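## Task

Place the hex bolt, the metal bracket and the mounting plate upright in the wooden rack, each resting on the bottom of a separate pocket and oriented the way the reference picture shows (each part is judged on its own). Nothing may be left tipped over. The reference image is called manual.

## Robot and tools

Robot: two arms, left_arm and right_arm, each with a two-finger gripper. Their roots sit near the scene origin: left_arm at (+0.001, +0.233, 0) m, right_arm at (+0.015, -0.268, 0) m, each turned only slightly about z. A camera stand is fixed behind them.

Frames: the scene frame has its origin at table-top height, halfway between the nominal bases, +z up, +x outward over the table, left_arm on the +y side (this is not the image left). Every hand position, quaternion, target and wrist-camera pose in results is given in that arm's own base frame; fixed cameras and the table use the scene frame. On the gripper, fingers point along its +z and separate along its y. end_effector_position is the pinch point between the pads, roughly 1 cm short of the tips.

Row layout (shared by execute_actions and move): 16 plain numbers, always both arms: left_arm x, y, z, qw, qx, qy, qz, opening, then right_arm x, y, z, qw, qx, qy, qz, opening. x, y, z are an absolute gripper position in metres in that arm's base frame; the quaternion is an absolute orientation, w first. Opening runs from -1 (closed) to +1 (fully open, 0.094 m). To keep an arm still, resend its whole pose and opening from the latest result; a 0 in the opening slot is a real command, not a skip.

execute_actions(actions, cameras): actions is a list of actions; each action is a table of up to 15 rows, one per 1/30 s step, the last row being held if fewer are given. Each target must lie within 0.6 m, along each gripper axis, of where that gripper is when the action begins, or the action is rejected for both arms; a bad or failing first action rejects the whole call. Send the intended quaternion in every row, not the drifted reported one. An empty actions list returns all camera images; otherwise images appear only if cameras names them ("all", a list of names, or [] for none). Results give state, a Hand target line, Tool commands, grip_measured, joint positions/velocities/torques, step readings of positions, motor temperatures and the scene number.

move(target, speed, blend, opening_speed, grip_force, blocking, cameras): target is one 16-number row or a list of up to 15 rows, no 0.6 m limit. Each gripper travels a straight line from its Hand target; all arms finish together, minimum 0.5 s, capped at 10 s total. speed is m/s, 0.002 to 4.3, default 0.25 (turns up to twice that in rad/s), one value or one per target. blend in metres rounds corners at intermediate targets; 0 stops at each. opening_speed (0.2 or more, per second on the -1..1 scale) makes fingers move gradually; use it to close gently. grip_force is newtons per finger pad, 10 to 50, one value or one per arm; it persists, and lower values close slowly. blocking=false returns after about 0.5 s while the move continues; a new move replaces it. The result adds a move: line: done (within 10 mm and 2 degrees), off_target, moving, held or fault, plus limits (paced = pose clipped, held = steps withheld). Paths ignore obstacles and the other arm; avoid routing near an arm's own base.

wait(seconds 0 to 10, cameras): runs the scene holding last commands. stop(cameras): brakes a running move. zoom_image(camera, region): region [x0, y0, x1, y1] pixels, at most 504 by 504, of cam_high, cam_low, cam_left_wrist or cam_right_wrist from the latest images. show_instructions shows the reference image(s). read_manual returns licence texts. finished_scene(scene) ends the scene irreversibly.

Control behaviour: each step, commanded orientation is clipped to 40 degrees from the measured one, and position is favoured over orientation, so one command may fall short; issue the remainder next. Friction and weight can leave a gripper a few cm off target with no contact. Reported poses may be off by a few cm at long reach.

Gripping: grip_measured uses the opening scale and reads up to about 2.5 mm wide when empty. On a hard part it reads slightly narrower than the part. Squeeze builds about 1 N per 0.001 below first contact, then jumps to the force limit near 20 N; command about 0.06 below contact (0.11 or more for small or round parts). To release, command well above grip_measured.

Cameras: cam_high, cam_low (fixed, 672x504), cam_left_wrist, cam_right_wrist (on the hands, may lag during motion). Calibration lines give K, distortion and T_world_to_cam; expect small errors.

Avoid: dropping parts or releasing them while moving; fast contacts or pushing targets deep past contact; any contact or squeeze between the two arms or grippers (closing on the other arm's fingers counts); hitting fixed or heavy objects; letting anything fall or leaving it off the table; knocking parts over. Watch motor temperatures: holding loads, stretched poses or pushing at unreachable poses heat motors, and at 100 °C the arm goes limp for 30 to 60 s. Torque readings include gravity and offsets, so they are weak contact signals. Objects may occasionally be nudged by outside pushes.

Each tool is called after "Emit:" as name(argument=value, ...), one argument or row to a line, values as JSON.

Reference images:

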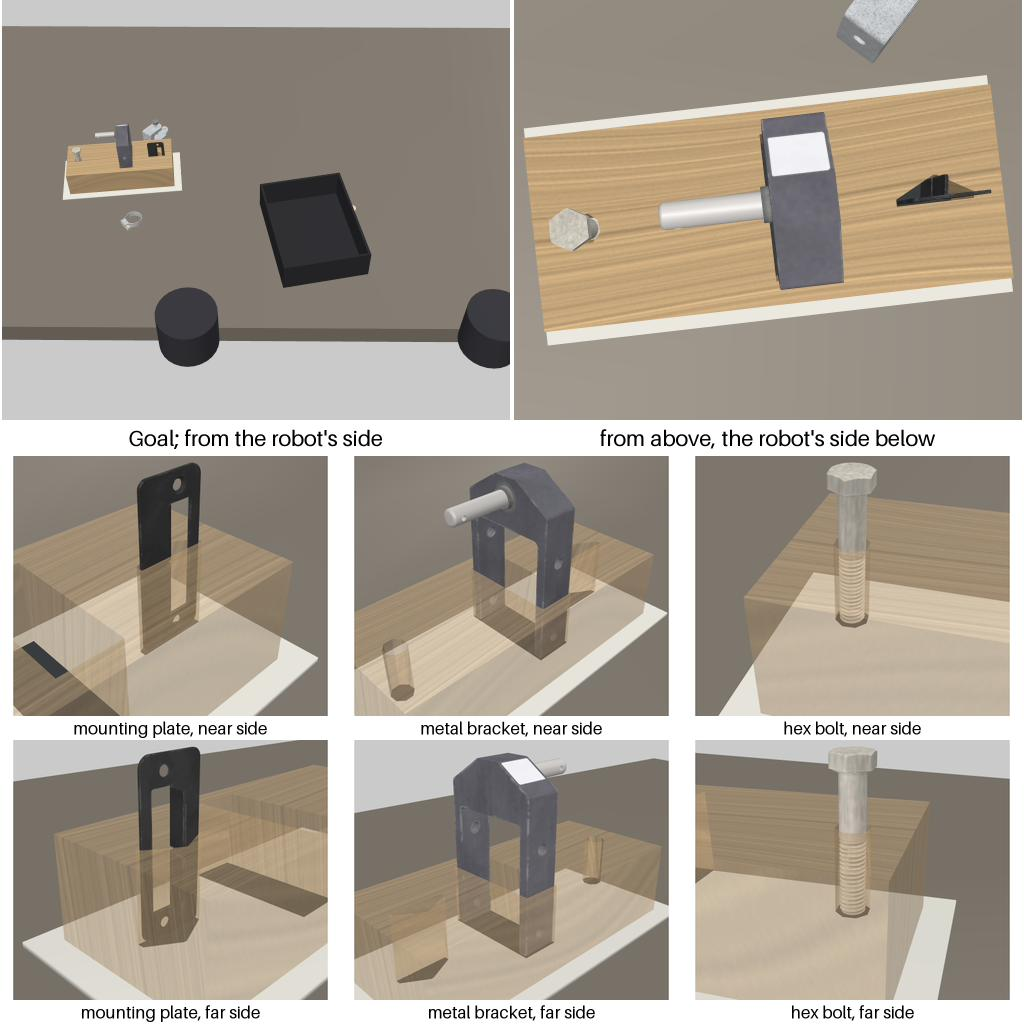

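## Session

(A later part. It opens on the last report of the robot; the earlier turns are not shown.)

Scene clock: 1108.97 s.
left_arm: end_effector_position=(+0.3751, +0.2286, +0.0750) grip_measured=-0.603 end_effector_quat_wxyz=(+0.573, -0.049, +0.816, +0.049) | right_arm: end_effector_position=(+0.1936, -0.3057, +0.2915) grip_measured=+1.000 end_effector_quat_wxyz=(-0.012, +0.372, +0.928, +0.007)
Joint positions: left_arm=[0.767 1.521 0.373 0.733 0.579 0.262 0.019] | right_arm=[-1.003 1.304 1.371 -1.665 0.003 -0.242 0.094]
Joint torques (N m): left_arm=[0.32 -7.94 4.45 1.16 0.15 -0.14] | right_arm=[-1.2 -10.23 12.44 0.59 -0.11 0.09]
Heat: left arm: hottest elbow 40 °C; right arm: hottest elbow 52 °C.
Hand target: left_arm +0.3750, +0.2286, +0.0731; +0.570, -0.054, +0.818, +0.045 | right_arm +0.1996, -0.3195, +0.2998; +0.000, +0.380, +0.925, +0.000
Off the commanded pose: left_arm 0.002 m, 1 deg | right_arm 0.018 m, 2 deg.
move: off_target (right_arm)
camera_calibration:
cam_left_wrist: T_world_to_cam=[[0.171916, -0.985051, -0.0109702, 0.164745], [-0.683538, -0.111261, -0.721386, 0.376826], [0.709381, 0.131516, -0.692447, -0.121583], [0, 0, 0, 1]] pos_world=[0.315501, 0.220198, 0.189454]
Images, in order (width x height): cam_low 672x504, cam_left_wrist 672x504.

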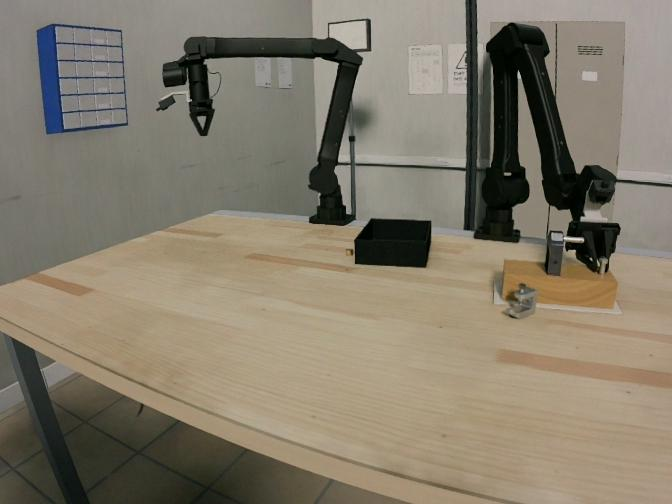

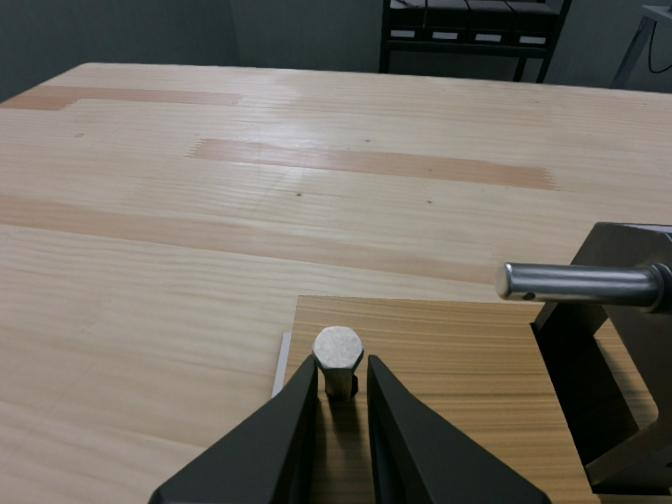

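Emit:
move(
  target=[
    [0.285,0.2185,0.115,0.5700,-0.0540,0.8180,0.045,-0.60,0.20,-0.32,0.30,0,0.38,0.925,0,1],
    [0.28,0.12,0.30,0.24,0,0.97,0.0,-0.60,0.20,-0.32,0.30,0,0.38,0.925,0,1],
  ],
  speed=[0.1,0.3],
  cameras=["cam_left_wrist"],
)

Emit:
move(
  target=[
    [0.25,-0.16,0.30,0,0,1,0,0.0,0.20,-0.32,0.30,0,0.38,0.925,0,1],
  ],
  speed=0.3,
  cameras=["cam_left_wrist"],
)

Emit:
show_instructions(
)

Scene clock: 1126.67 s.
left_arm: end_effector_position=(+0.2721, +0.1180, +0.2822) grip_measured=-0.602 end_effector_quat_wxyz=(+0.231, +0.000, +0.973, -0.005) | right_arm: end_effector_position=(+0.1936, -0.3057, +0.2915) grip_measured=+1.000 end_effector_quat_wxyz=(-0.012, +0.372, +0.928, +0.007)
Joint positions: left_arm=[0.555 0.841 0.966 -1.296 0.247 0.505 0.019] | right_arm=[-1.003 1.304 1.371 -1.665 0.003 -0.242 0.094]
Joint torques (N m): left_arm=[-0.38 -1.67 11.92 0.29 0.12 -0.24] | right_arm=[-1.26 -10.23 12.44 0.59 -0.11 0.09]
Heat: left arm: hottest elbow 40 °C; right arm: hottest elbow 52 °C.
Hand target: left_arm +0.2796, +0.1199, +0.2998; +0.241, +0.000, +0.971, +0.000 | right_arm +0.1996, -0.3195, +0.2998; +0.000, +0.380, +0.925, +0.000
Off the commanded pose: left_arm 0.020 m, 1 deg | right_arm 0.018 m, 2 deg.
move: off_target (left_arm, right_arm)
camera_calibration:
cam_left_wrist: T_world_to_cam=[[0.0317445, -0.999479, -0.00584501, 0.114255], [-0.998469, -0.0314464, -0.0455018, 0.329011], [0.0452943, 0.00728049, -0.998947, 0.391312], [0, 0, 0, 1]] pos_world=[0.307157, 0.121693, 0.406538]
Images, in order (width x height): cam_left_wrist 672x504.

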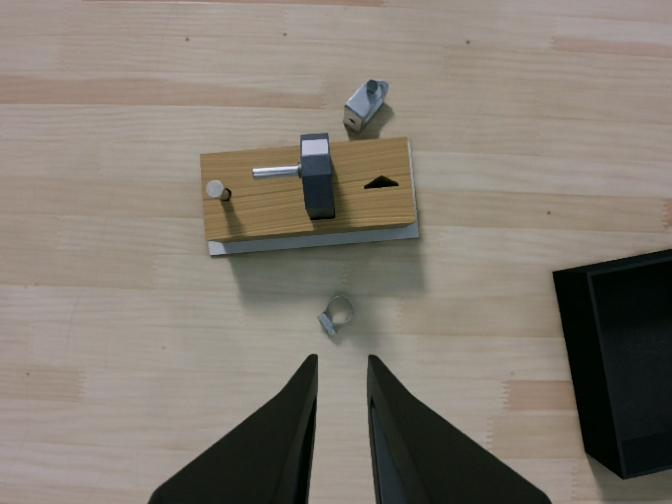

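Scene clock: 1128.77 s.
left_arm: end_effector_position=(+0.2431, -0.1528, +0.2880) grip_measured=-0.002 end_effector_quat_wxyz=(-0.008, +0.002, +1.000, +0.004) | right_arm: end_effector_position=(+0.1936, -0.3057, +0.2915) grip_measured=+1.000 end_effector_quat_wxyz=(-0.012, +0.372, +0.928, +0.007)
Joint positions: left_arm=[-0.558 1.102 1.199 -1.685 0.003 -0.555 0.047] | right_arm=[-1.003 1.304 1.371 -1.665 0.003 -0.242 0.094]
Joint torques (N m): left_arm=[-0.38 -4.19 11.12 -0.35 -0.11 -0.2] | right_arm=[-1.2 -10.23 12.44 0.59 -0.11 0.1]
Heat: left arm: hottest elbow 40 °C; right arm: hottest elbow 52 °C.
Hand target: left_arm +0.2496, -0.1597, +0.2997; +0.000, +0.000, +1.000, +0.000 | right_arm +0.1996, -0.3195, +0.2998; +0.000, +0.380, +0.925, +0.000
Off the commanded pose: left_arm 0.016 m, 1 deg | right_arm 0.018 m, 2 deg.
move: off_target (left_arm, right_arm)
camera_calibration:
cam_left_wrist: T_world_to_cam=[[0.0200159, -0.999144, -0.0362134, -0.143811], [-0.90561, -0.0334659, 0.42279, 0.134186], [-0.42364, 0.0243327, -0.905504, 0.490078], [0, 0, 0, 1]] pos_world=[0.332015, -0.151122, 0.381827]
Images, in order (width x height): cam_left_wrist 672x504.

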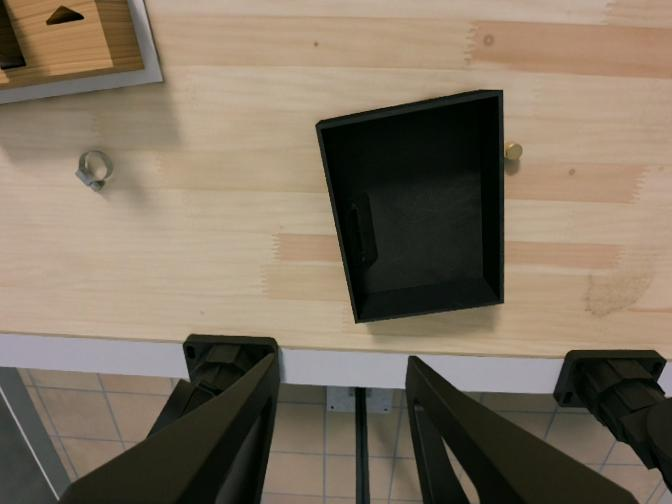

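Reference images for this scene: manual.

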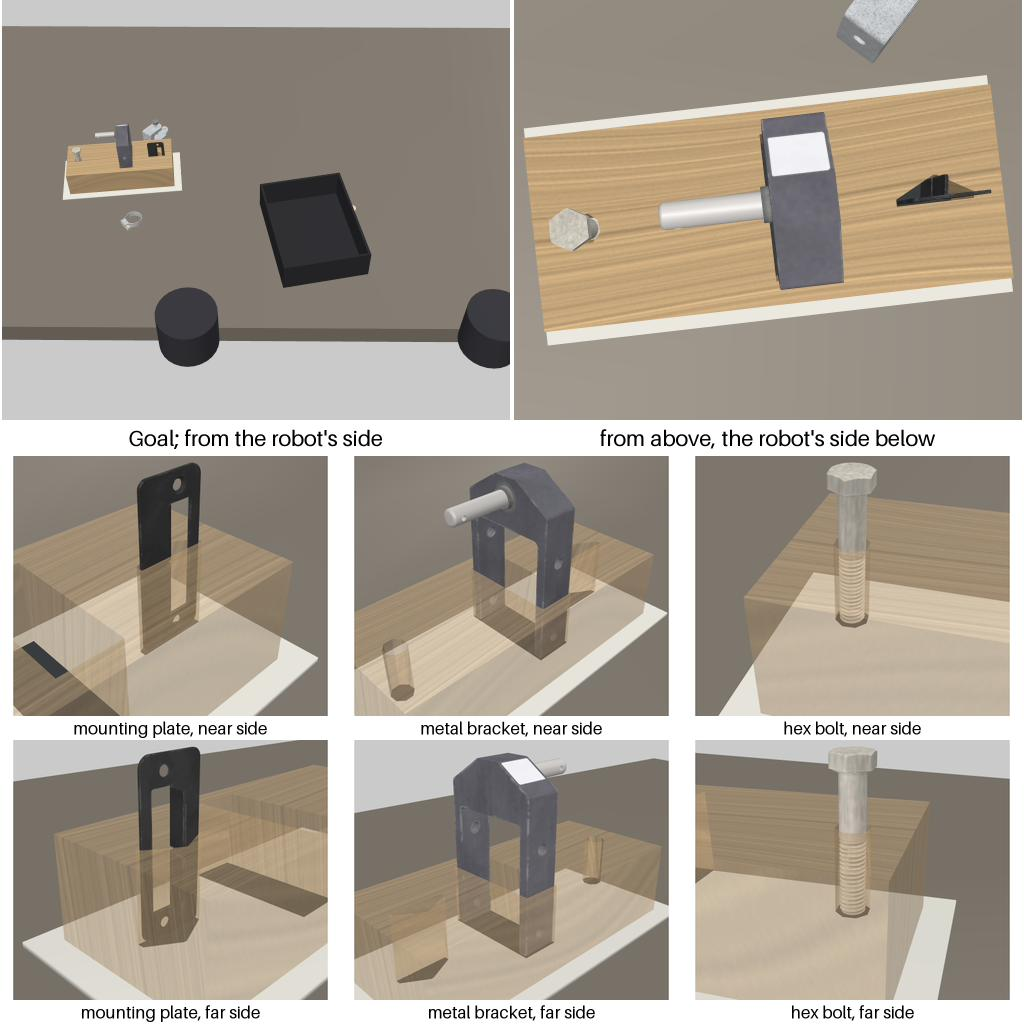

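Emit:
zoom_image(
  camera="cam_left_wrist",
  region=[310, 160, 430, 300],
)

Emit:
move(
  target=[
    [0.16,-0.14,0.25,0,0,1,0,0.0,0.20,-0.32,0.30,0,0.38,0.925,0,1],
  ],
  speed=0.25,
  cameras=["cam_left_wrist"],
)

Emit:
zoom_image(
  camera="cam_left_wrist",
  region=[240, 60, 440, 300],
)

Scaled by 3.600 from the camera's 672x504 image, which has a finer 960x720 frame.

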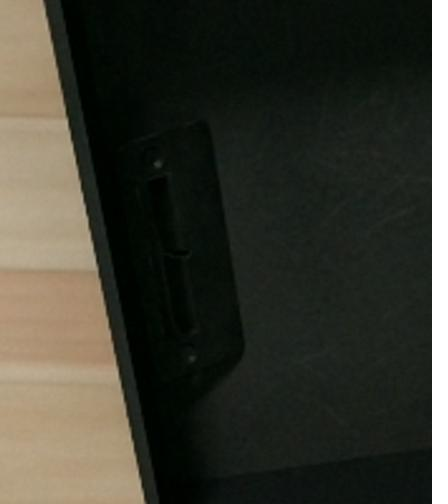

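Scene clock: 1137.27 s.
left_arm: end_effector_position=(+0.1612, -0.1389, +0.2503) grip_measured=-0.002 end_effector_quat_wxyz=(-0.004, +0.002, +1.000, +0.002) | right_arm: end_effector_position=(+0.1936, -0.3057, +0.2915) grip_measured=+1.000 end_effector_quat_wxyz=(-0.012, +0.372, +0.928, +0.007)
Joint positions: left_arm=[-0.707 0.885 0.968 -1.663 0.003 -0.703 0.047] | right_arm=[-1.003 1.304 1.371 -1.665 0.003 -0.242 0.094]
Joint torques (N m): left_arm=[-0.26 -3.08 7.79 0.1 -0.13 -0.19] | right_arm=[-1.26 -10.23 12.42 0.59 -0.11 0.09]
Heat: left arm: hottest elbow 42 °C; right arm: hottest elbow 52 °C.
Hand target: left_arm +0.1600, -0.1400, +0.2499; +0.000, +0.000, +1.000, +0.000 | right_arm +0.1996, -0.3195, +0.2998; +0.000, +0.380, +0.925, +0.000
Off the commanded pose: left_arm 0.002 m, 1 deg | right_arm 0.018 m, 2 deg.
move: off_target (right_arm)
camera_calibration:
cam_left_wrist: T_world_to_cam=[[0.0203307, -0.999251, -0.0329229, -0.13053], [-0.908815, -0.0321954, 0.415954, 0.0787843], [-0.416703, 0.0214642, -0.908789, 0.420328], [0, 0, 0, 1]] pos_world=[0.249406, -0.136918, 0.344921]
Images, in order (width x height): cam_left_wrist 672x504.

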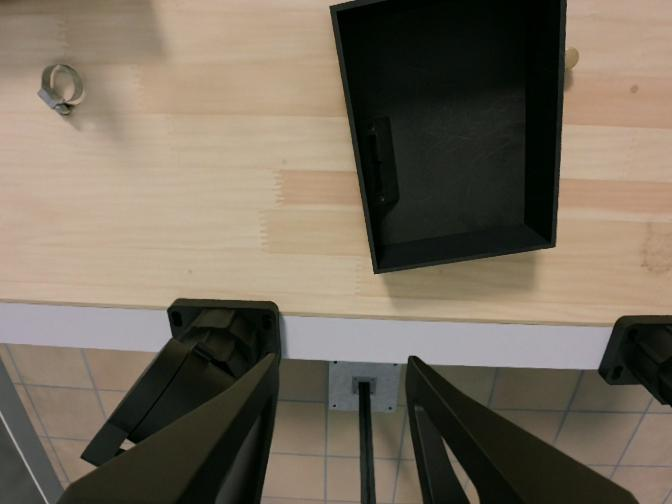

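Scaled by 2.100 from the camera's 672x504 image, which has a finer 960x720 frame.

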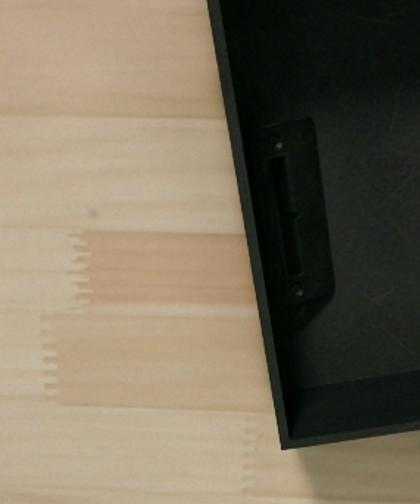

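Emit:
move(
  target=[
    [0.15,-0.165,0.16,0,0,1,0,0.0,0.20,-0.32,0.30,0,0.38,0.925,0,1],
  ],
  speed=0.25,
  cameras=["cam_left_wrist"],
)

Emit:
zoom_image(
  camera="cam_left_wrist",
  region=[260, 20, 460, 260],
)

Emit:
move(
  target=[
    [0.11,-0.165,0.20,0.24,0,0.97,0,0.0,0.20,-0.32,0.30,0,0.38,0.925,0,1],
  ],
  speed=0.25,
  cameras=["cam_left_wrist"],
)

Emit:
zoom_image(
  camera="cam_left_wrist",
  region=[260, 150, 440, 350],
)

Scene clock: 1162.70 s.
left_arm: end_effector_position=(+0.1500, -0.1624, +0.1640) grip_measured=-0.002 end_effector_quat_wxyz=(+0.002, +0.002, +1.000, -0.003) | right_arm: end_effector_position=(+0.1936, -0.3057, +0.2915) grip_measured=+1.000 end_effector_quat_wxyz=(-0.012, +0.372, +0.928, +0.007)
Joint positions: left_arm=[-0.821 0.907 0.753 -1.409 0.002 -0.818 0.047] | right_arm=[-1.003 1.304 1.371 -1.665 0.003 -0.242 0.094]
Joint torques (N m): left_arm=[-0.56 -1.79 7.68 0.08 -0.11 -0.22] | right_arm=[-1.26 -10.23 12.44 0.59 -0.11 0.09]
Heat: left arm: hottest elbow 42 °C; right arm: hottest elbow 52 °C.
Hand target: left_arm +0.1500, -0.1649, +0.1600; +0.000, +0.000, +1.000, +0.000 | right_arm +0.1996, -0.3195, +0.2998; +0.000, +0.380, +0.925, +0.000
Off the commanded pose: left_arm 0.005 m, 0 deg | right_arm 0.018 m, 2 deg.
move: off_target (right_arm)
camera_calibration:
cam_left_wrist: T_world_to_cam=[[0.0206318, -0.999547, -0.0219309, -0.158531], [-0.913713, -0.0277552, 0.405411, 0.106958], [-0.405836, 0.0116742, -0.913871, 0.335336], [0, 0, 0, 1]] pos_world=[0.237091, -0.159405, 0.259615]
Images, in order (width x height): cam_left_wrist 672x504.

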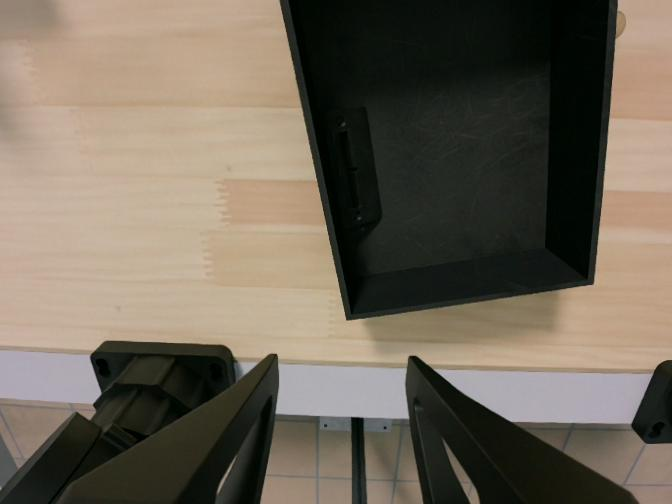

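Scaled by 2.100 from the camera's 672x504 image, which has a finer 960x720 frame.

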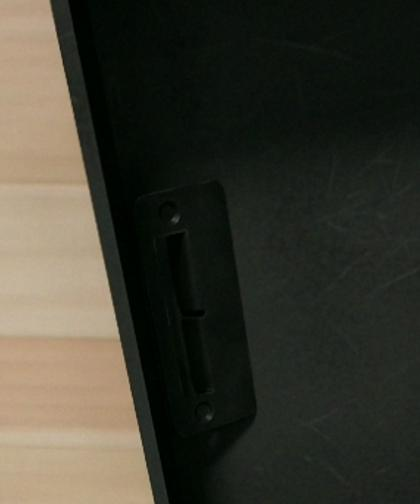

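Scene clock: 1164.80 s.
left_arm: end_effector_position=(+0.1119, -0.1661, +0.2018) grip_measured=-0.002 end_effector_quat_wxyz=(+0.241, +0.000, +0.971, -0.005) | right_arm: end_effector_position=(+0.1936, -0.3057, +0.2915) grip_measured=+1.000 end_effector_quat_wxyz=(-0.012, +0.372, +0.928, +0.007)
Joint positions: left_arm=[-1.385 0.705 0.709 -1.467 -0.475 -1.359 0.047] | right_arm=[-1.003 1.304 1.371 -1.665 0.003 -0.242 0.094]
Joint torques (N m): left_arm=[-0.56 -0.56 7.99 -0.29 -0.46 -0.2] | right_arm=[-1.26 -10.23 12.44 0.61 -0.11 0.09]
Heat: left arm: hottest elbow 42 °C; right arm: hottest elbow 52 °C.
Hand target: left_arm +0.1101, -0.1650, +0.2000; +0.240, +0.000, +0.971, +0.000 | right_arm +0.1996, -0.3195, +0.2998; +0.000, +0.380, +0.925, +0.000
Off the commanded pose: left_arm 0.003 m, 1 deg | right_arm 0.018 m, 2 deg.
move: off_target (right_arm)
camera_calibration:
cam_left_wrist: T_world_to_cam=[[0.032895, -0.999449, -0.00451723, -0.165497], [-0.997336, -0.0325304, -0.0652936, 0.160218], [0.0651106, 0.00665303, -0.997856, 0.317778], [0, 0, 0, 1]] pos_world=[0.144545, -0.162308, 0.32681]
Images, in order (width x height): cam_left_wrist 672x504.

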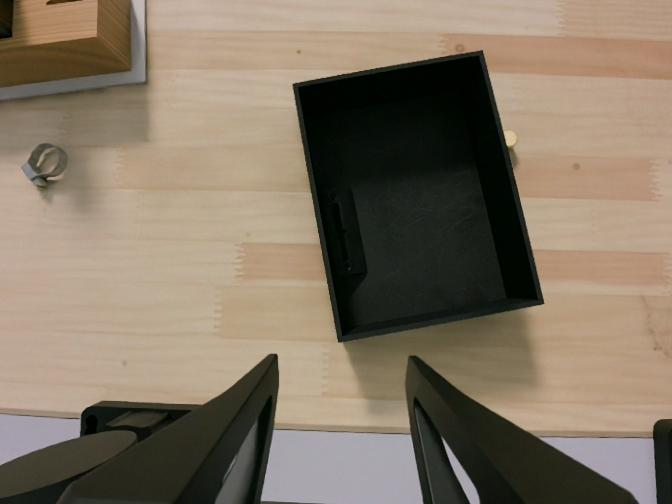

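Scaled by 2.520 from the camera's 672x504 image, which has a finer 960x720 frame.

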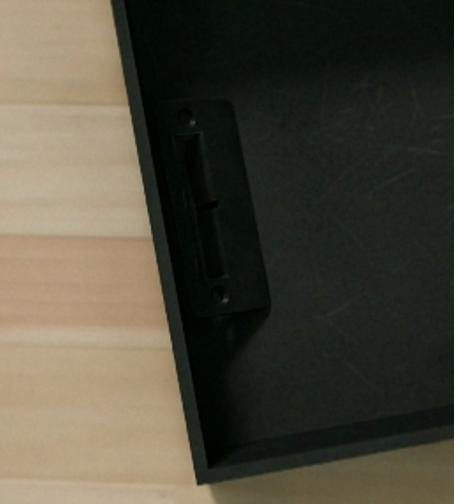

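Emit:
move(
  target=[
    [0.182,-0.169,0.12,0,0.643,0.766,0,1,0.20,-0.32,0.30,0,0.38,0.925,0,1],
  ],
  speed=0.2,
  cameras=["cam_left_wrist"],
)

Emit:
zoom_image(
  camera="cam_left_wrist",
  region=[180, 260, 504, 504],
)

Scene clock: 1253.00 s.
left_arm: end_effector_position=(+0.1688, -0.1593, +0.1089) grip_measured=+0.998 end_effector_quat_wxyz=(-0.014, +0.642, +0.767, +0.002) | right_arm: end_effector_position=(+0.1936, -0.3057, +0.2915) grip_measured=+1.000 end_effector_quat_wxyz=(-0.012, +0.372, +0.928, +0.007)
Joint positions: left_arm=[-0.757 1.017 0.666 -1.247 -0.003 0.637 0.094] | right_arm=[-1.003 1.304 1.371 -1.665 0.003 -0.242 0.094]
Joint torques (N m): left_arm=[1.03 -2.61 10.44 -0.02 0.15 0.04] | right_arm=[-1.26 -10.23 12.42 0.59 -0.11 0.1]
Heat: left arm: hottest elbow 42 °C; right arm: hottest elbow 53 °C.
Hand target: left_arm +0.1817, -0.1687, +0.1201; +0.000, +0.643, +0.766, +0.000 | right_arm +0.1996, -0.3195, +0.2998; +0.000, +0.380, +0.925, +0.000
Off the commanded pose: left_arm 0.020 m, 2 deg | right_arm 0.018 m, 2 deg.
move: off_target (left_arm, right_arm)
camera_calibration:
cam_left_wrist: T_world_to_cam=[[-0.979824, -0.199314, -0.0147731, 0.138522], [-0.186129, 0.883078, 0.43073, 0.166035], [-0.0728049, 0.42479, -0.90236, 0.300896], [0, 0, 0, 1]] pos_world=[0.188538, -0.24683, 0.202046]
Images, in order (width x height): cam_left_wrist 672x504.

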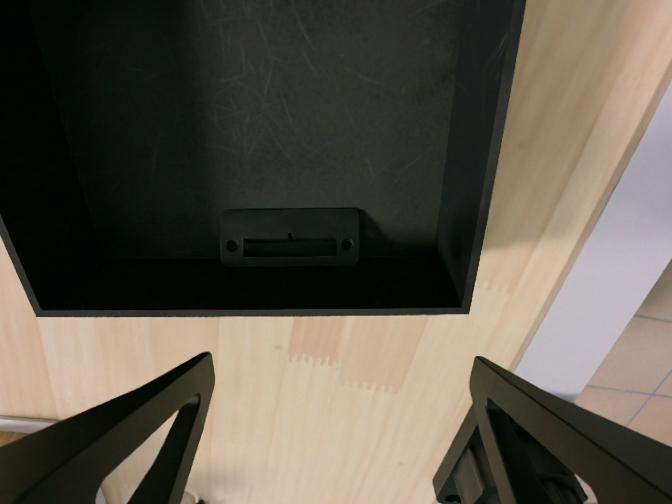

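Scaled by 1.556 from the camera's 672x504 image, which has a finer 960x720 frame.

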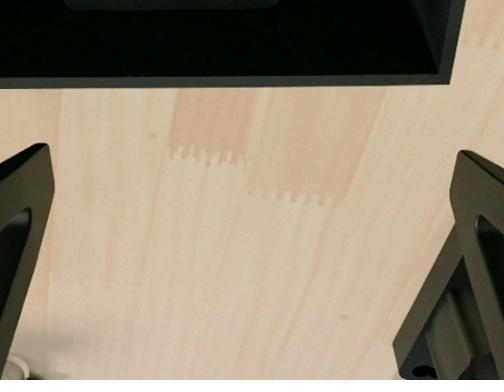

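Emit:
move(
  target=[
    [0.201,-0.168,0.06,0,0.643,0.766,0,1,0.20,-0.32,0.30,0,0.38,0.925,0,1],
  ],
  speed=0.12,
  cameras=["cam_left_wrist"],
)

Scene clock: 1280.47 s.
left_arm: end_effector_position=(+0.1991, -0.1692, +0.0646) grip_measured=+0.998 end_effector_quat_wxyz=(+0.004, +0.642, +0.767, +0.001) | right_arm: end_effector_position=(+0.1936, -0.3057, +0.2915) grip_measured=+1.000 end_effector_quat_wxyz=(-0.012, +0.372, +0.928, +0.007)
Joint positions: left_arm=[-0.704 1.148 0.624 -1.038 -0.002 0.689 0.094] | right_arm=[-1.003 1.304 1.371 -1.665 0.003 -0.242 0.094]
Joint torques (N m): left_arm=[1.55 -4.07 6.8 0.24 0.16 0.02] | right_arm=[-1.26 -10.29 12.44 0.59 -0.11 0.09]
Motor temperatures (°C): left_arm=[28 26 45 25 24 24 24] | right_arm=[23 30 53 25 23 23 24]
Heat: left arm: hottest elbow 45 °C; right arm: hottest elbow 53 °C.
Hand target: left_arm +0.2009, -0.1680, +0.0601; +0.000, +0.643, +0.766, +0.000 | right_arm +0.1996, -0.3195, +0.2998; +0.000, +0.380, +0.925, +0.000
Off the commanded pose: left_arm 0.005 m, 1 deg | right_arm 0.018 m, 2 deg.
move: off_target (right_arm)
camera_calibration:
cam_left_wrist: T_world_to_cam=[[-0.979084, -0.200297, -0.0357177, 0.166676], [-0.197521, 0.893655, 0.402946, 0.205325], [-0.0487897, 0.401573, -0.914526, 0.259464], [0, 0, 0, 1]] pos_world=[0.216405, -0.254299, 0.160505]
Images, in order (width x height): cam_left_wrist 672x504.

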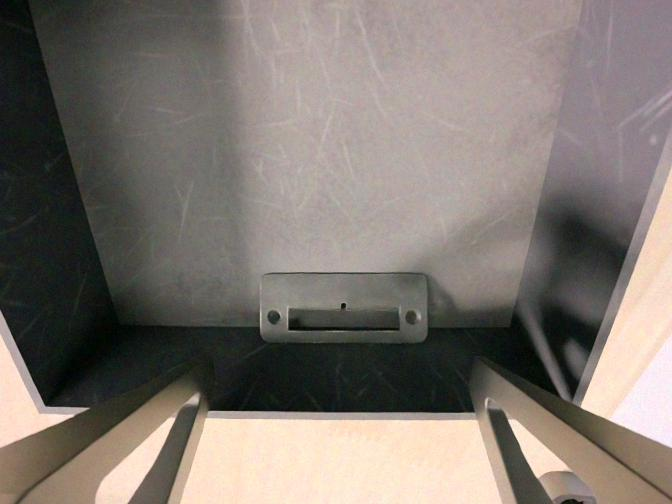

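Emit:
move(
  target=[
    [0.202,-0.172,0.02,0,0.643,0.766,0,1,0.20,-0.32,0.30,0,0.38,0.925,0,1],
  ],
  speed=0.06,
  cameras=["cam_left_wrist"],
)

Scene clock: 1292.13 s.
left_arm: end_effector_position=(+0.2056, -0.1756, +0.0282) grip_measured=+0.998 end_effector_quat_wxyz=(+0.012, +0.642, +0.767, -0.001) | right_arm: end_effector_position=(+0.1936, -0.3057, +0.2915) grip_measured=+1.000 end_effector_quat_wxyz=(-0.012, +0.372, +0.928, +0.007)
Joint positions: left_arm=[-0.704 1.24 0.579 -0.886 0.002 0.69 0.094] | right_arm=[-1.003 1.304 1.371 -1.665 0.003 -0.242 0.094]
Joint torques (N m): left_arm=[0.26 -4.19 5.55 0.23 0.02 -0.06] | right_arm=[-1.26 -10.23 12.44 0.61 -0.11 0.1]
Heat: left arm: hottest elbow 44 °C; right arm: hottest elbow 53 °C.
Hand target: left_arm +0.2017, -0.1718, +0.0203; +0.000, +0.643, +0.766, +0.000 | right_arm +0.1996, -0.3195, +0.2998; +0.000, +0.380, +0.925, +0.000
Off the commanded pose: left_arm 0.010 m, 1 deg | right_arm 0.018 m, 2 deg.
move: off_target (right_arm)
camera_calibration:
cam_left_wrist: T_world_to_cam=[[-0.978909, -0.199992, -0.0417197, 0.170621], [-0.200232, 0.898679, 0.390236, 0.22888], [-0.0405514, 0.390359, -0.919769, 0.225477], [0, 0, 0, 1]] pos_world=[0.221995, -0.259584, 0.125188]
Images, in order (width x height): cam_left_wrist 672x504.

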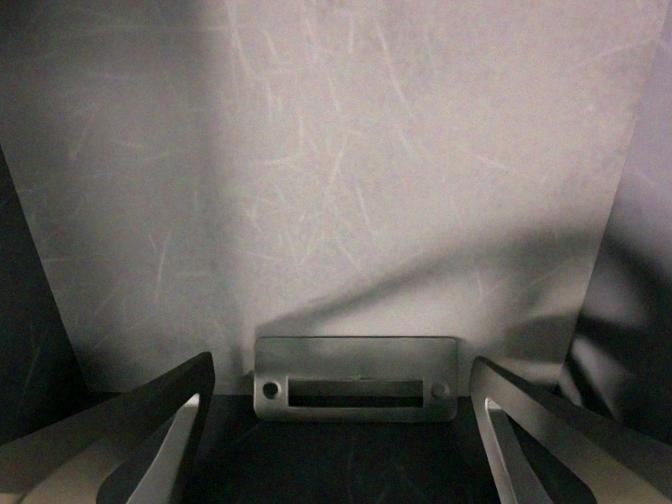

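Emit:
move(
  target=[
    [0.198,-0.160,0.012,0,0.643,0.766,0,1,0.20,-0.32,0.30,0,0.38,0.925,0,1],
  ],
  speed=0.05,
  cameras=["cam_left_wrist"],
)

Scene clock: 1301.23 s.
left_arm: end_effector_position=(+0.2056, -0.1762, +0.0234) grip_measured=+0.998 end_effector_quat_wxyz=(+0.020, +0.640, +0.768, -0.006) | right_arm: end_effector_position=(+0.1936, -0.3057, +0.2915) grip_measured=+1.000 end_effector_quat_wxyz=(-0.012, +0.372, +0.928, +0.007)
Joint positions: left_arm=[-0.7 1.24 0.562 -0.852 0.012 0.69 0.094] | right_arm=[-1.003 1.304 1.371 -1.665 0.003 -0.242 0.094]
Joint torques (N m): left_arm=[2.67 -5.01 4.31 0.01 -0.35 0.14] | right_arm=[-1.2 -10.23 12.44 0.59 -0.11 0.1]
Heat: left arm: hottest elbow 43 °C; right arm: hottest elbow 53 °C.
Hand target: left_arm +0.1975, -0.1606, +0.0126; +0.000, +0.643, +0.766, +0.000 | right_arm +0.1996, -0.3195, +0.2998; +0.000, +0.380, +0.925, +0.000
Off the commanded pose: left_arm 0.021 m, 2 deg | right_arm 0.018 m, 2 deg.
move: off_target (left_arm, right_arm)
camera_calibration:
cam_left_wrist: T_world_to_cam=[[-0.977745, -0.204979, -0.0447118, 0.169171], [-0.206734, 0.905033, 0.37172, 0.234173], [-0.0357291, 0.372691, -0.927267, 0.217357], [0, 0, 0, 1]] pos_world=[0.221583, -0.258265, 0.122066]
Images, in order (width x height): cam_left_wrist 672x504.

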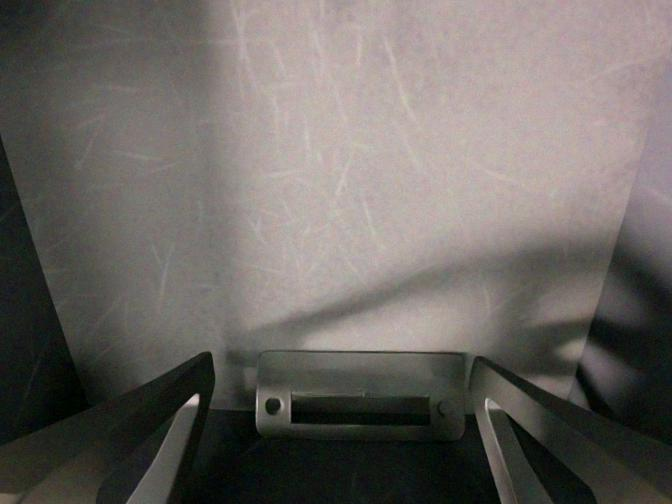

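Emit:
move(
  target=[
    [0.195,-0.176,0.10,0,0.643,0.766,0,1,0.20,-0.32,0.30,0,0.38,0.925,0,1],
    [0.190,-0.172,0.10,0,-0.0872,0.9962,0,-0.5,0.20,-0.32,0.30,0,0.38,0.925,0,1],
  ],
  speed=0.15,
  cameras=["cam_left_wrist"],
)

Emit:
zoom_image(
  camera="cam_left_wrist",
  region=[260, 180, 460, 380],
)

Scene clock: 1333.00 s.
left_arm: end_effector_position=(+0.1853, -0.1652, +0.0892) grip_measured=-0.497 end_effector_quat_wxyz=(-0.010, -0.086, +0.996, +0.008) | right_arm: end_effector_position=(+0.1936, -0.3057, +0.2915) grip_measured=+1.000 end_effector_quat_wxyz=(-0.012, +0.372, +0.928, +0.007)
Joint positions: left_arm=[-0.724 1.094 0.658 -1.161 0.003 -0.896 0.024] | right_arm=[-1.003 1.304 1.371 -1.665 0.003 -0.242 0.094]
Joint torques (N m): left_arm=[-0.21 -5.83 8.87 -0.38 -0.14 -0.22] | right_arm=[-1.26 -10.23 12.42 0.61 -0.11 0.09]
Heat: left arm: hottest elbow 41 °C; right arm: hottest elbow 53 °C.
Hand target: left_arm +0.1899, -0.1719, +0.0999; +0.000, -0.087, +0.996, +0.000 | right_arm +0.1996, -0.3195, +0.2998; +0.000, +0.380, +0.925, +0.000
Off the commanded pose: left_arm 0.014 m, 1 deg | right_arm 0.018 m, 2 deg.
move: off_target (left_arm, right_arm); target 2's new opening was sent with left_arm's hand 0.014 m and 1 deg from that target
camera_calibration:
cam_left_wrist: T_world_to_cam=[[0.19357, -0.979935, -0.0475247, -0.190146], [-0.884431, -0.195261, 0.423857, 0.134757], [-0.424632, -0.0400137, -0.904481, 0.275381], [0, 0, 0, 1]] pos_world=[0.272926, -0.148999, 0.182923]
Images, in order (width x height): cam_left_wrist 672x504.

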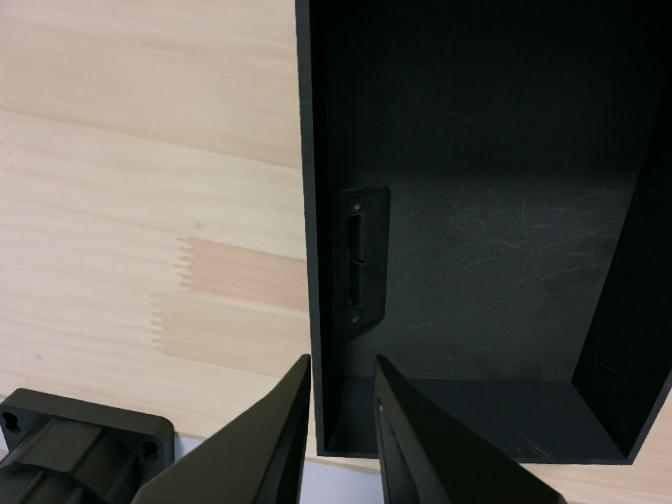

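Scaled by 2.520 from the camera's 672x504 image, which has a finer 960x720 frame.

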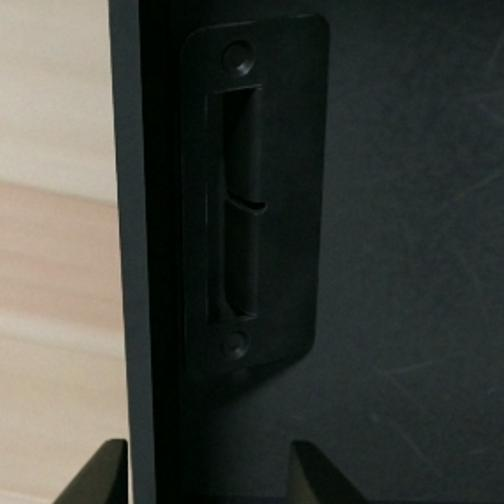

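Emit:
move(
  target=[
    [0.191,-0.198,0.075,-0.0076,-0.0869,0.9924,0.0868,-0.5,0.20,-0.32,0.30,0,0.38,0.925,0,1],
    [0.190,-0.187,0.060,-0.0076,-0.0869,0.9924,0.0868,-0.5,0.20,-0.32,0.30,0,0.38,0.925,0,1],
  ],
  speed=0.12,
  cameras=["cam_left_wrist"],
)

Emit:
zoom_image(
  camera="cam_left_wrist",
  region=[240, 180, 460, 400],
)

Scene clock: 1370.60 s.
left_arm: end_effector_position=(+0.1884, -0.1897, +0.0662) grip_measured=-0.498 end_effector_quat_wxyz=(-0.004, -0.086, +0.993, +0.081) | right_arm: end_effector_position=(+0.1936, -0.3057, +0.2915) grip_measured=+1.000 end_effector_quat_wxyz=(-0.012, +0.372, +0.928, +0.007)
Joint positions: left_arm=[-0.846 1.273 0.717 -1.15 -0.09 -1.025 0.024] | right_arm=[-1.003 1.304 1.371 -1.665 0.003 -0.242 0.094]
Joint torques (N m): left_arm=[1.2 -5.07 6.13 -0.02 -0.25 -0.01] | right_arm=[-1.2 -10.23 12.42 0.59 -0.11 0.09]
Heat: left arm: hottest elbow 42 °C; right arm: hottest elbow 53 °C.
Hand target: left_arm +0.1898, -0.1870, +0.0602; -0.008, -0.087, +0.992, +0.087 | right_arm +0.1996, -0.3195, +0.2998; +0.000, +0.380, +0.925, +0.000
Off the commanded pose: left_arm 0.007 m, 1 deg | right_arm 0.018 m, 2 deg.
move: off_target (right_arm)
camera_calibration:
cam_left_wrist: T_world_to_cam=[[0.192724, -0.962805, -0.189375, -0.203029], [-0.884532, -0.254013, 0.391255, 0.133358], [-0.424806, 0.0921041, -0.900587, 0.279744], [0, 0, 0, 1]] pos_world=[0.275925, -0.187368, 0.161309]
Images, in order (width x height): cam_left_wrist 672x504.

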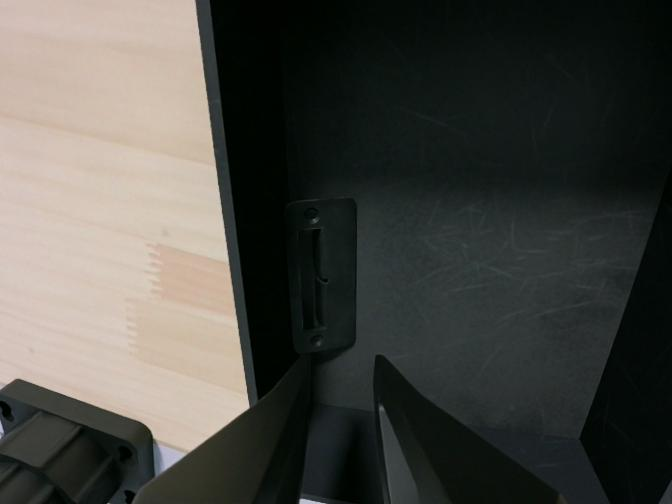

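Scaled by 2.291 from the camera's 672x504 image, which has a finer 960x720 frame.

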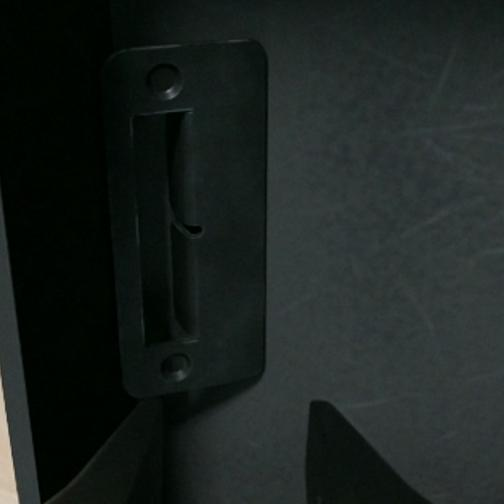

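Emit:
move(
  target=[
    [0.190,-0.1815,0.028,-0.0076,-0.0869,0.9924,0.0868,-0.5,0.20,-0.32,0.30,0,0.38,0.925,0,1],
  ],
  speed=0.06,
  cameras=["cam_left_wrist"],
)

Emit:
zoom_image(
  camera="cam_left_wrist",
  region=[240, 240, 460, 460],
)

Scene clock: 1408.13 s.
left_arm: end_effector_position=(+0.1888, -0.1846, +0.0339) grip_measured=-0.498 end_effector_quat_wxyz=(-0.003, -0.089, +0.993, +0.081) | right_arm: end_effector_position=(+0.1936, -0.3057, +0.2915) grip_measured=+1.000 end_effector_quat_wxyz=(-0.012, +0.372, +0.928, +0.007)
Joint positions: left_arm=[-0.833 1.326 0.661 -1.04 -0.092 -1.018 0.024] | right_arm=[-1.003 1.304 1.371 -1.665 0.003 -0.242 0.094]
Joint torques (N m): left_arm=[0.85 -5.19 5.56 0.02 -0.21 0] | right_arm=[-1.2 -10.23 12.44 0.59 -0.11 0.09]
Heat: left arm: hottest elbow 42 °C; right arm: hottest elbow 54 °C.
Hand target: left_arm +0.1898, -0.1814, +0.0282; -0.008, -0.087, +0.992, +0.087 | right_arm +0.1996, -0.3195, +0.2998; +0.000, +0.380, +0.925, +0.000
Off the commanded pose: left_arm 0.007 m, 1 deg | right_arm 0.018 m, 2 deg.
move: off_target (right_arm)
camera_calibration:
cam_left_wrist: T_world_to_cam=[[0.19865, -0.961629, -0.189229, -0.205356], [-0.883282, -0.259326, 0.390593, 0.146484], [-0.424677, 0.0895516, -0.900905, 0.249952], [0, 0, 0, 1]] pos_world=[0.27633, -0.181873, 0.129108]
Images, in order (width x height): cam_left_wrist 672x504.

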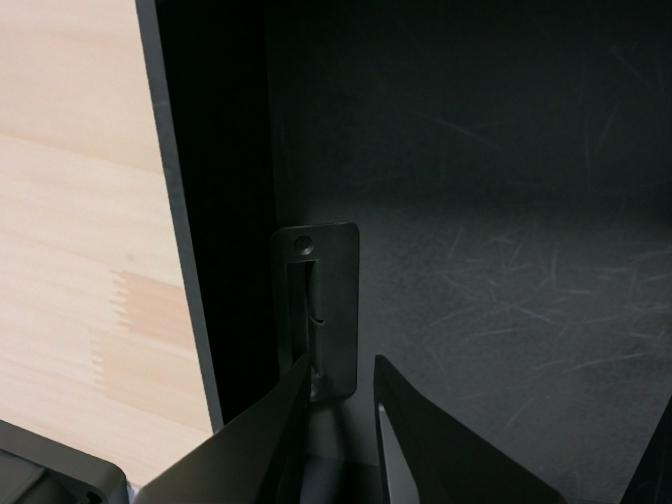

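Scaled by 2.291 from the camera's 672x504 image, which has a finer 960x720 frame.

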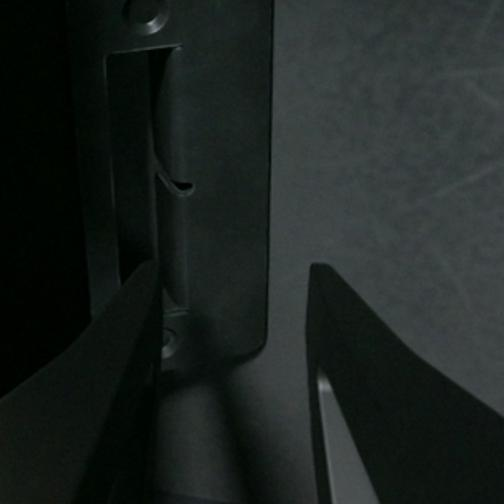

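Emit:
move(
  target=[
    [0.189,-0.1765,0.030,-0.0076,-0.0869,0.9924,0.0868,-0.5,0.20,-0.32,0.30,0,0.38,0.925,0,1],
    [0.188,-0.1775,0.018,-0.0076,-0.0869,0.9924,0.0868,-0.5,0.20,-0.32,0.30,0,0.38,0.925,0,1],
  ],
  speed=0.05,
  cameras=["cam_left_wrist"],
)

Emit:
zoom_image(
  camera="cam_left_wrist",
  region=[240, 240, 460, 460],
)

Scene clock: 1421.13 s.
left_arm: end_effector_position=(+0.1882, -0.1799, +0.0239) grip_measured=-0.498 end_effector_quat_wxyz=(-0.003, -0.089, +0.993, +0.081) | right_arm: end_effector_position=(+0.1936, -0.3057, +0.2915) grip_measured=+1.000 end_effector_quat_wxyz=(-0.012, +0.372, +0.928, +0.007)
Joint positions: left_arm=[-0.823 1.337 0.638 -1.005 -0.094 -1.009 0.024] | right_arm=[-1.003 1.304 1.371 -1.665 0.003 -0.242 0.094]
Joint torques (N m): left_arm=[0.44 -5.42 5.49 0.03 -0.2 -0.06] | right_arm=[-1.2 -10.23 12.44 0.59 -0.11 0.1]
Heat: left arm: hottest elbow 42 °C; right arm: hottest elbow 54 °C.
Hand target: left_arm +0.1879, -0.1774, +0.0182; -0.008, -0.087, +0.992, +0.087 | right_arm +0.1996, -0.3195, +0.2998; +0.000, +0.380, +0.925, +0.000
Off the commanded pose: left_arm 0.006 m, 1 deg | right_arm 0.018 m, 2 deg.
move: off_target (right_arm)
camera_calibration:
cam_left_wrist: T_world_to_cam=[[0.199344, -0.961442, -0.189452, -0.202646], [-0.883219, -0.260028, 0.390268, 0.151002], [-0.424483, 0.0895302, -0.900999, 0.240212], [0, 0, 0, 1]] pos_world=[0.27573, -0.177074, 0.119107]
Images, in order (width x height): cam_left_wrist 672x504.

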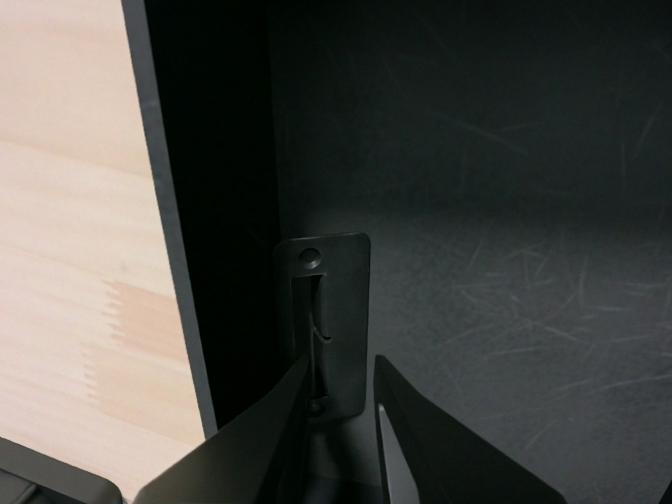

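Scaled by 2.291 from the camera's 672x504 image, which has a finer 960x720 frame.

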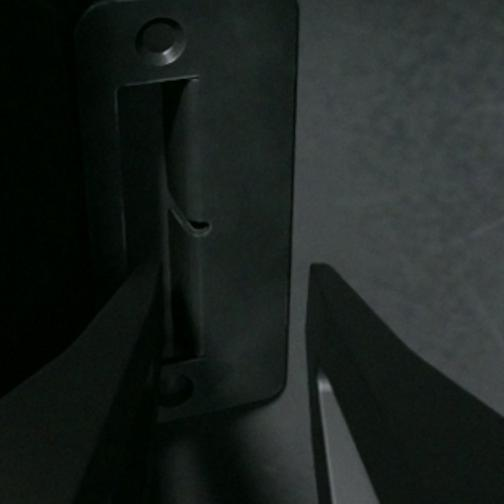

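Emit:
move(
  target=[
    [0.187,-0.1772,0.010,-0.0076,-0.0869,0.9924,0.0868,-0.5,0.20,-0.32,0.30,0,0.38,0.925,0,1],
    [0.187,-0.1772,0.011,-0.0076,-0.0869,0.9924,0.0868,-0.98,0.20,-0.32,0.30,0,0.38,0.925,0,1],
  ],
  speed=0.05,
  opening_speed=0.5,
  cameras=["cam_left_wrist"],
)

Emit:
zoom_image(
  camera="cam_left_wrist",
  region=[240, 240, 460, 460],
)

Scene clock: 1432.43 s.
left_arm: end_effector_position=(+0.1888, -0.1804, +0.0187) grip_measured=-0.658 end_effector_quat_wxyz=(-0.001, -0.089, +0.993, +0.079) | right_arm: end_effector_position=(+0.1936, -0.3057, +0.2915) grip_measured=+1.000 end_effector_quat_wxyz=(-0.012, +0.372, +0.928, +0.007)
Joint positions: left_arm=[-0.823 1.347 0.63 -0.981 -0.094 -1.009 0.016] | right_arm=[-1.003 1.304 1.371 -1.665 0.003 -0.242 0.094]
Joint torques (N m): left_arm=[0.5 -4.78 5.22 0.02 -0.17 -0.07] | right_arm=[-1.26 -10.17 12.44 0.59 -0.11 0.1]
Heat: left arm: hottest elbow 41 °C; right arm: hottest elbow 54 °C.
Hand target: left_arm +0.1868, -0.1770, +0.0113; -0.008, -0.087, +0.992, +0.087 | right_arm +0.1996, -0.3195, +0.2998; +0.000, +0.380, +0.925, +0.000
Off the commanded pose: left_arm 0.009 m, 1 deg | right_arm 0.018 m, 2 deg.
move: off_target (right_arm)
camera_calibration:
cam_left_wrist: T_world_to_cam=[[0.200087, -0.962186, -0.184832, -0.20455], [-0.884834, -0.258465, 0.38764, 0.153996], [-0.420754, 0.0859838, -0.903091, 0.234428], [0, 0, 0, 1]] pos_world=[0.275825, -0.17717, 0.114207]
Images, in order (width x height): cam_left_wrist 672x504.

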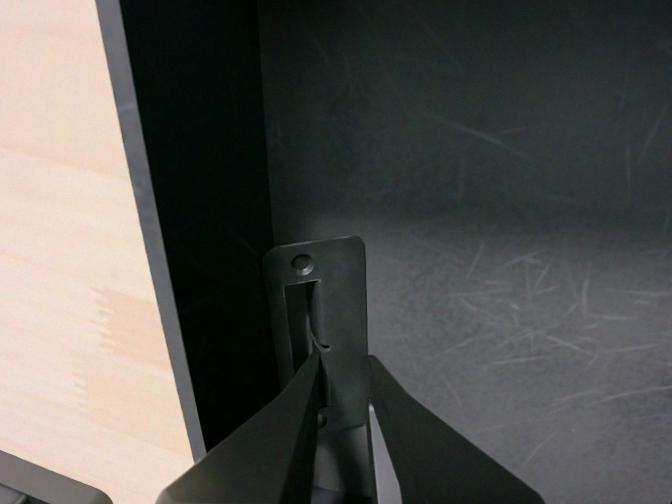

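Scaled by 2.291 from the camera's 672x504 image, which has a finer 960x720 frame.

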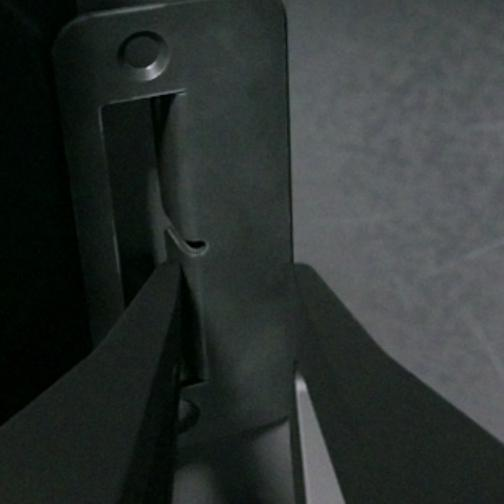

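Emit:
move(
  target=[
    [0.192,-0.182,0.16,-0.0076,-0.0869,0.9924,0.0868,-0.98,0.20,-0.32,0.30,0,0.38,0.925,0,1],
  ],
  speed=0.12,
  cameras=["cam_left_wrist"],
)

Emit:
zoom_image(
  camera="cam_left_wrist",
  region=[240, 240, 460, 460],
)

Scene clock: 1446.77 s.
left_arm: end_effector_position=(+0.1829, -0.1742, +0.1449) grip_measured=-0.660 end_effector_quat_wxyz=(-0.019, -0.085, +0.991, +0.101) | right_arm: end_effector_position=(+0.1936, -0.3057, +0.2915) grip_measured=+1.000 end_effector_quat_wxyz=(-0.012, +0.372, +0.928, +0.007)
Joint positions: left_arm=[-0.823 1.162 0.851 -1.443 -0.093 -1.003 0.016] | right_arm=[-1.003 1.304 1.371 -1.665 0.003 -0.242 0.094]
Joint torques (N m): left_arm=[0.56 -7 10.15 -0.58 -0.24 -0.1] | right_arm=[-1.2 -10.23 12.42 0.59 -0.11 0.09]
Motor temperatures (°C): left_arm=[28 27 40 25 24 24 24] | right_arm=[23 30 54 25 23 23 24]
Heat: left arm: hottest elbow 40 °C; right arm: hottest elbow 54 °C.
Hand target: left_arm +0.1917, -0.1816, +0.1598; -0.007, -0.087, +0.992, +0.087 | right_arm +0.1996, -0.3195, +0.2998; +0.000, +0.380, +0.925, +0.000
Off the commanded pose: left_arm 0.019 m, 2 deg | right_arm 0.018 m, 2 deg.
move: off_target (left_arm, right_arm)
camera_calibration:
cam_left_wrist: T_world_to_cam=[[0.186416, -0.954708, -0.231907, -0.163464], [-0.870207, -0.27002, 0.412104, 0.093265], [-0.456059, 0.124985, -0.881129, 0.355508], [0, 0, 0, 1]] pos_world=[0.273765, -0.17531, 0.236905]
Images, in order (width x height): cam_left_wrist 672x504.

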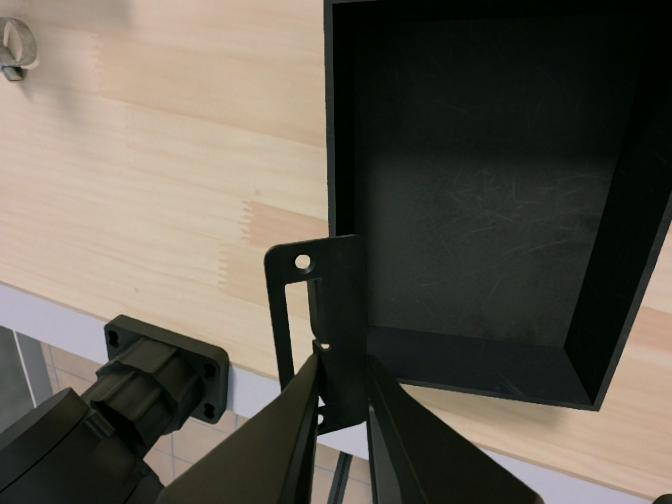

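Scaled by 2.291 from the camera's 672x504 image, which has a finer 960x720 frame.

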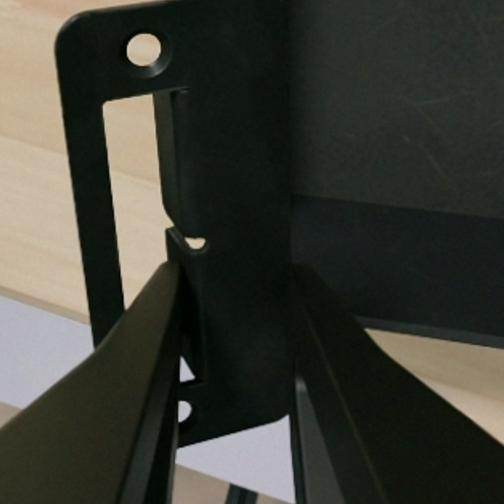

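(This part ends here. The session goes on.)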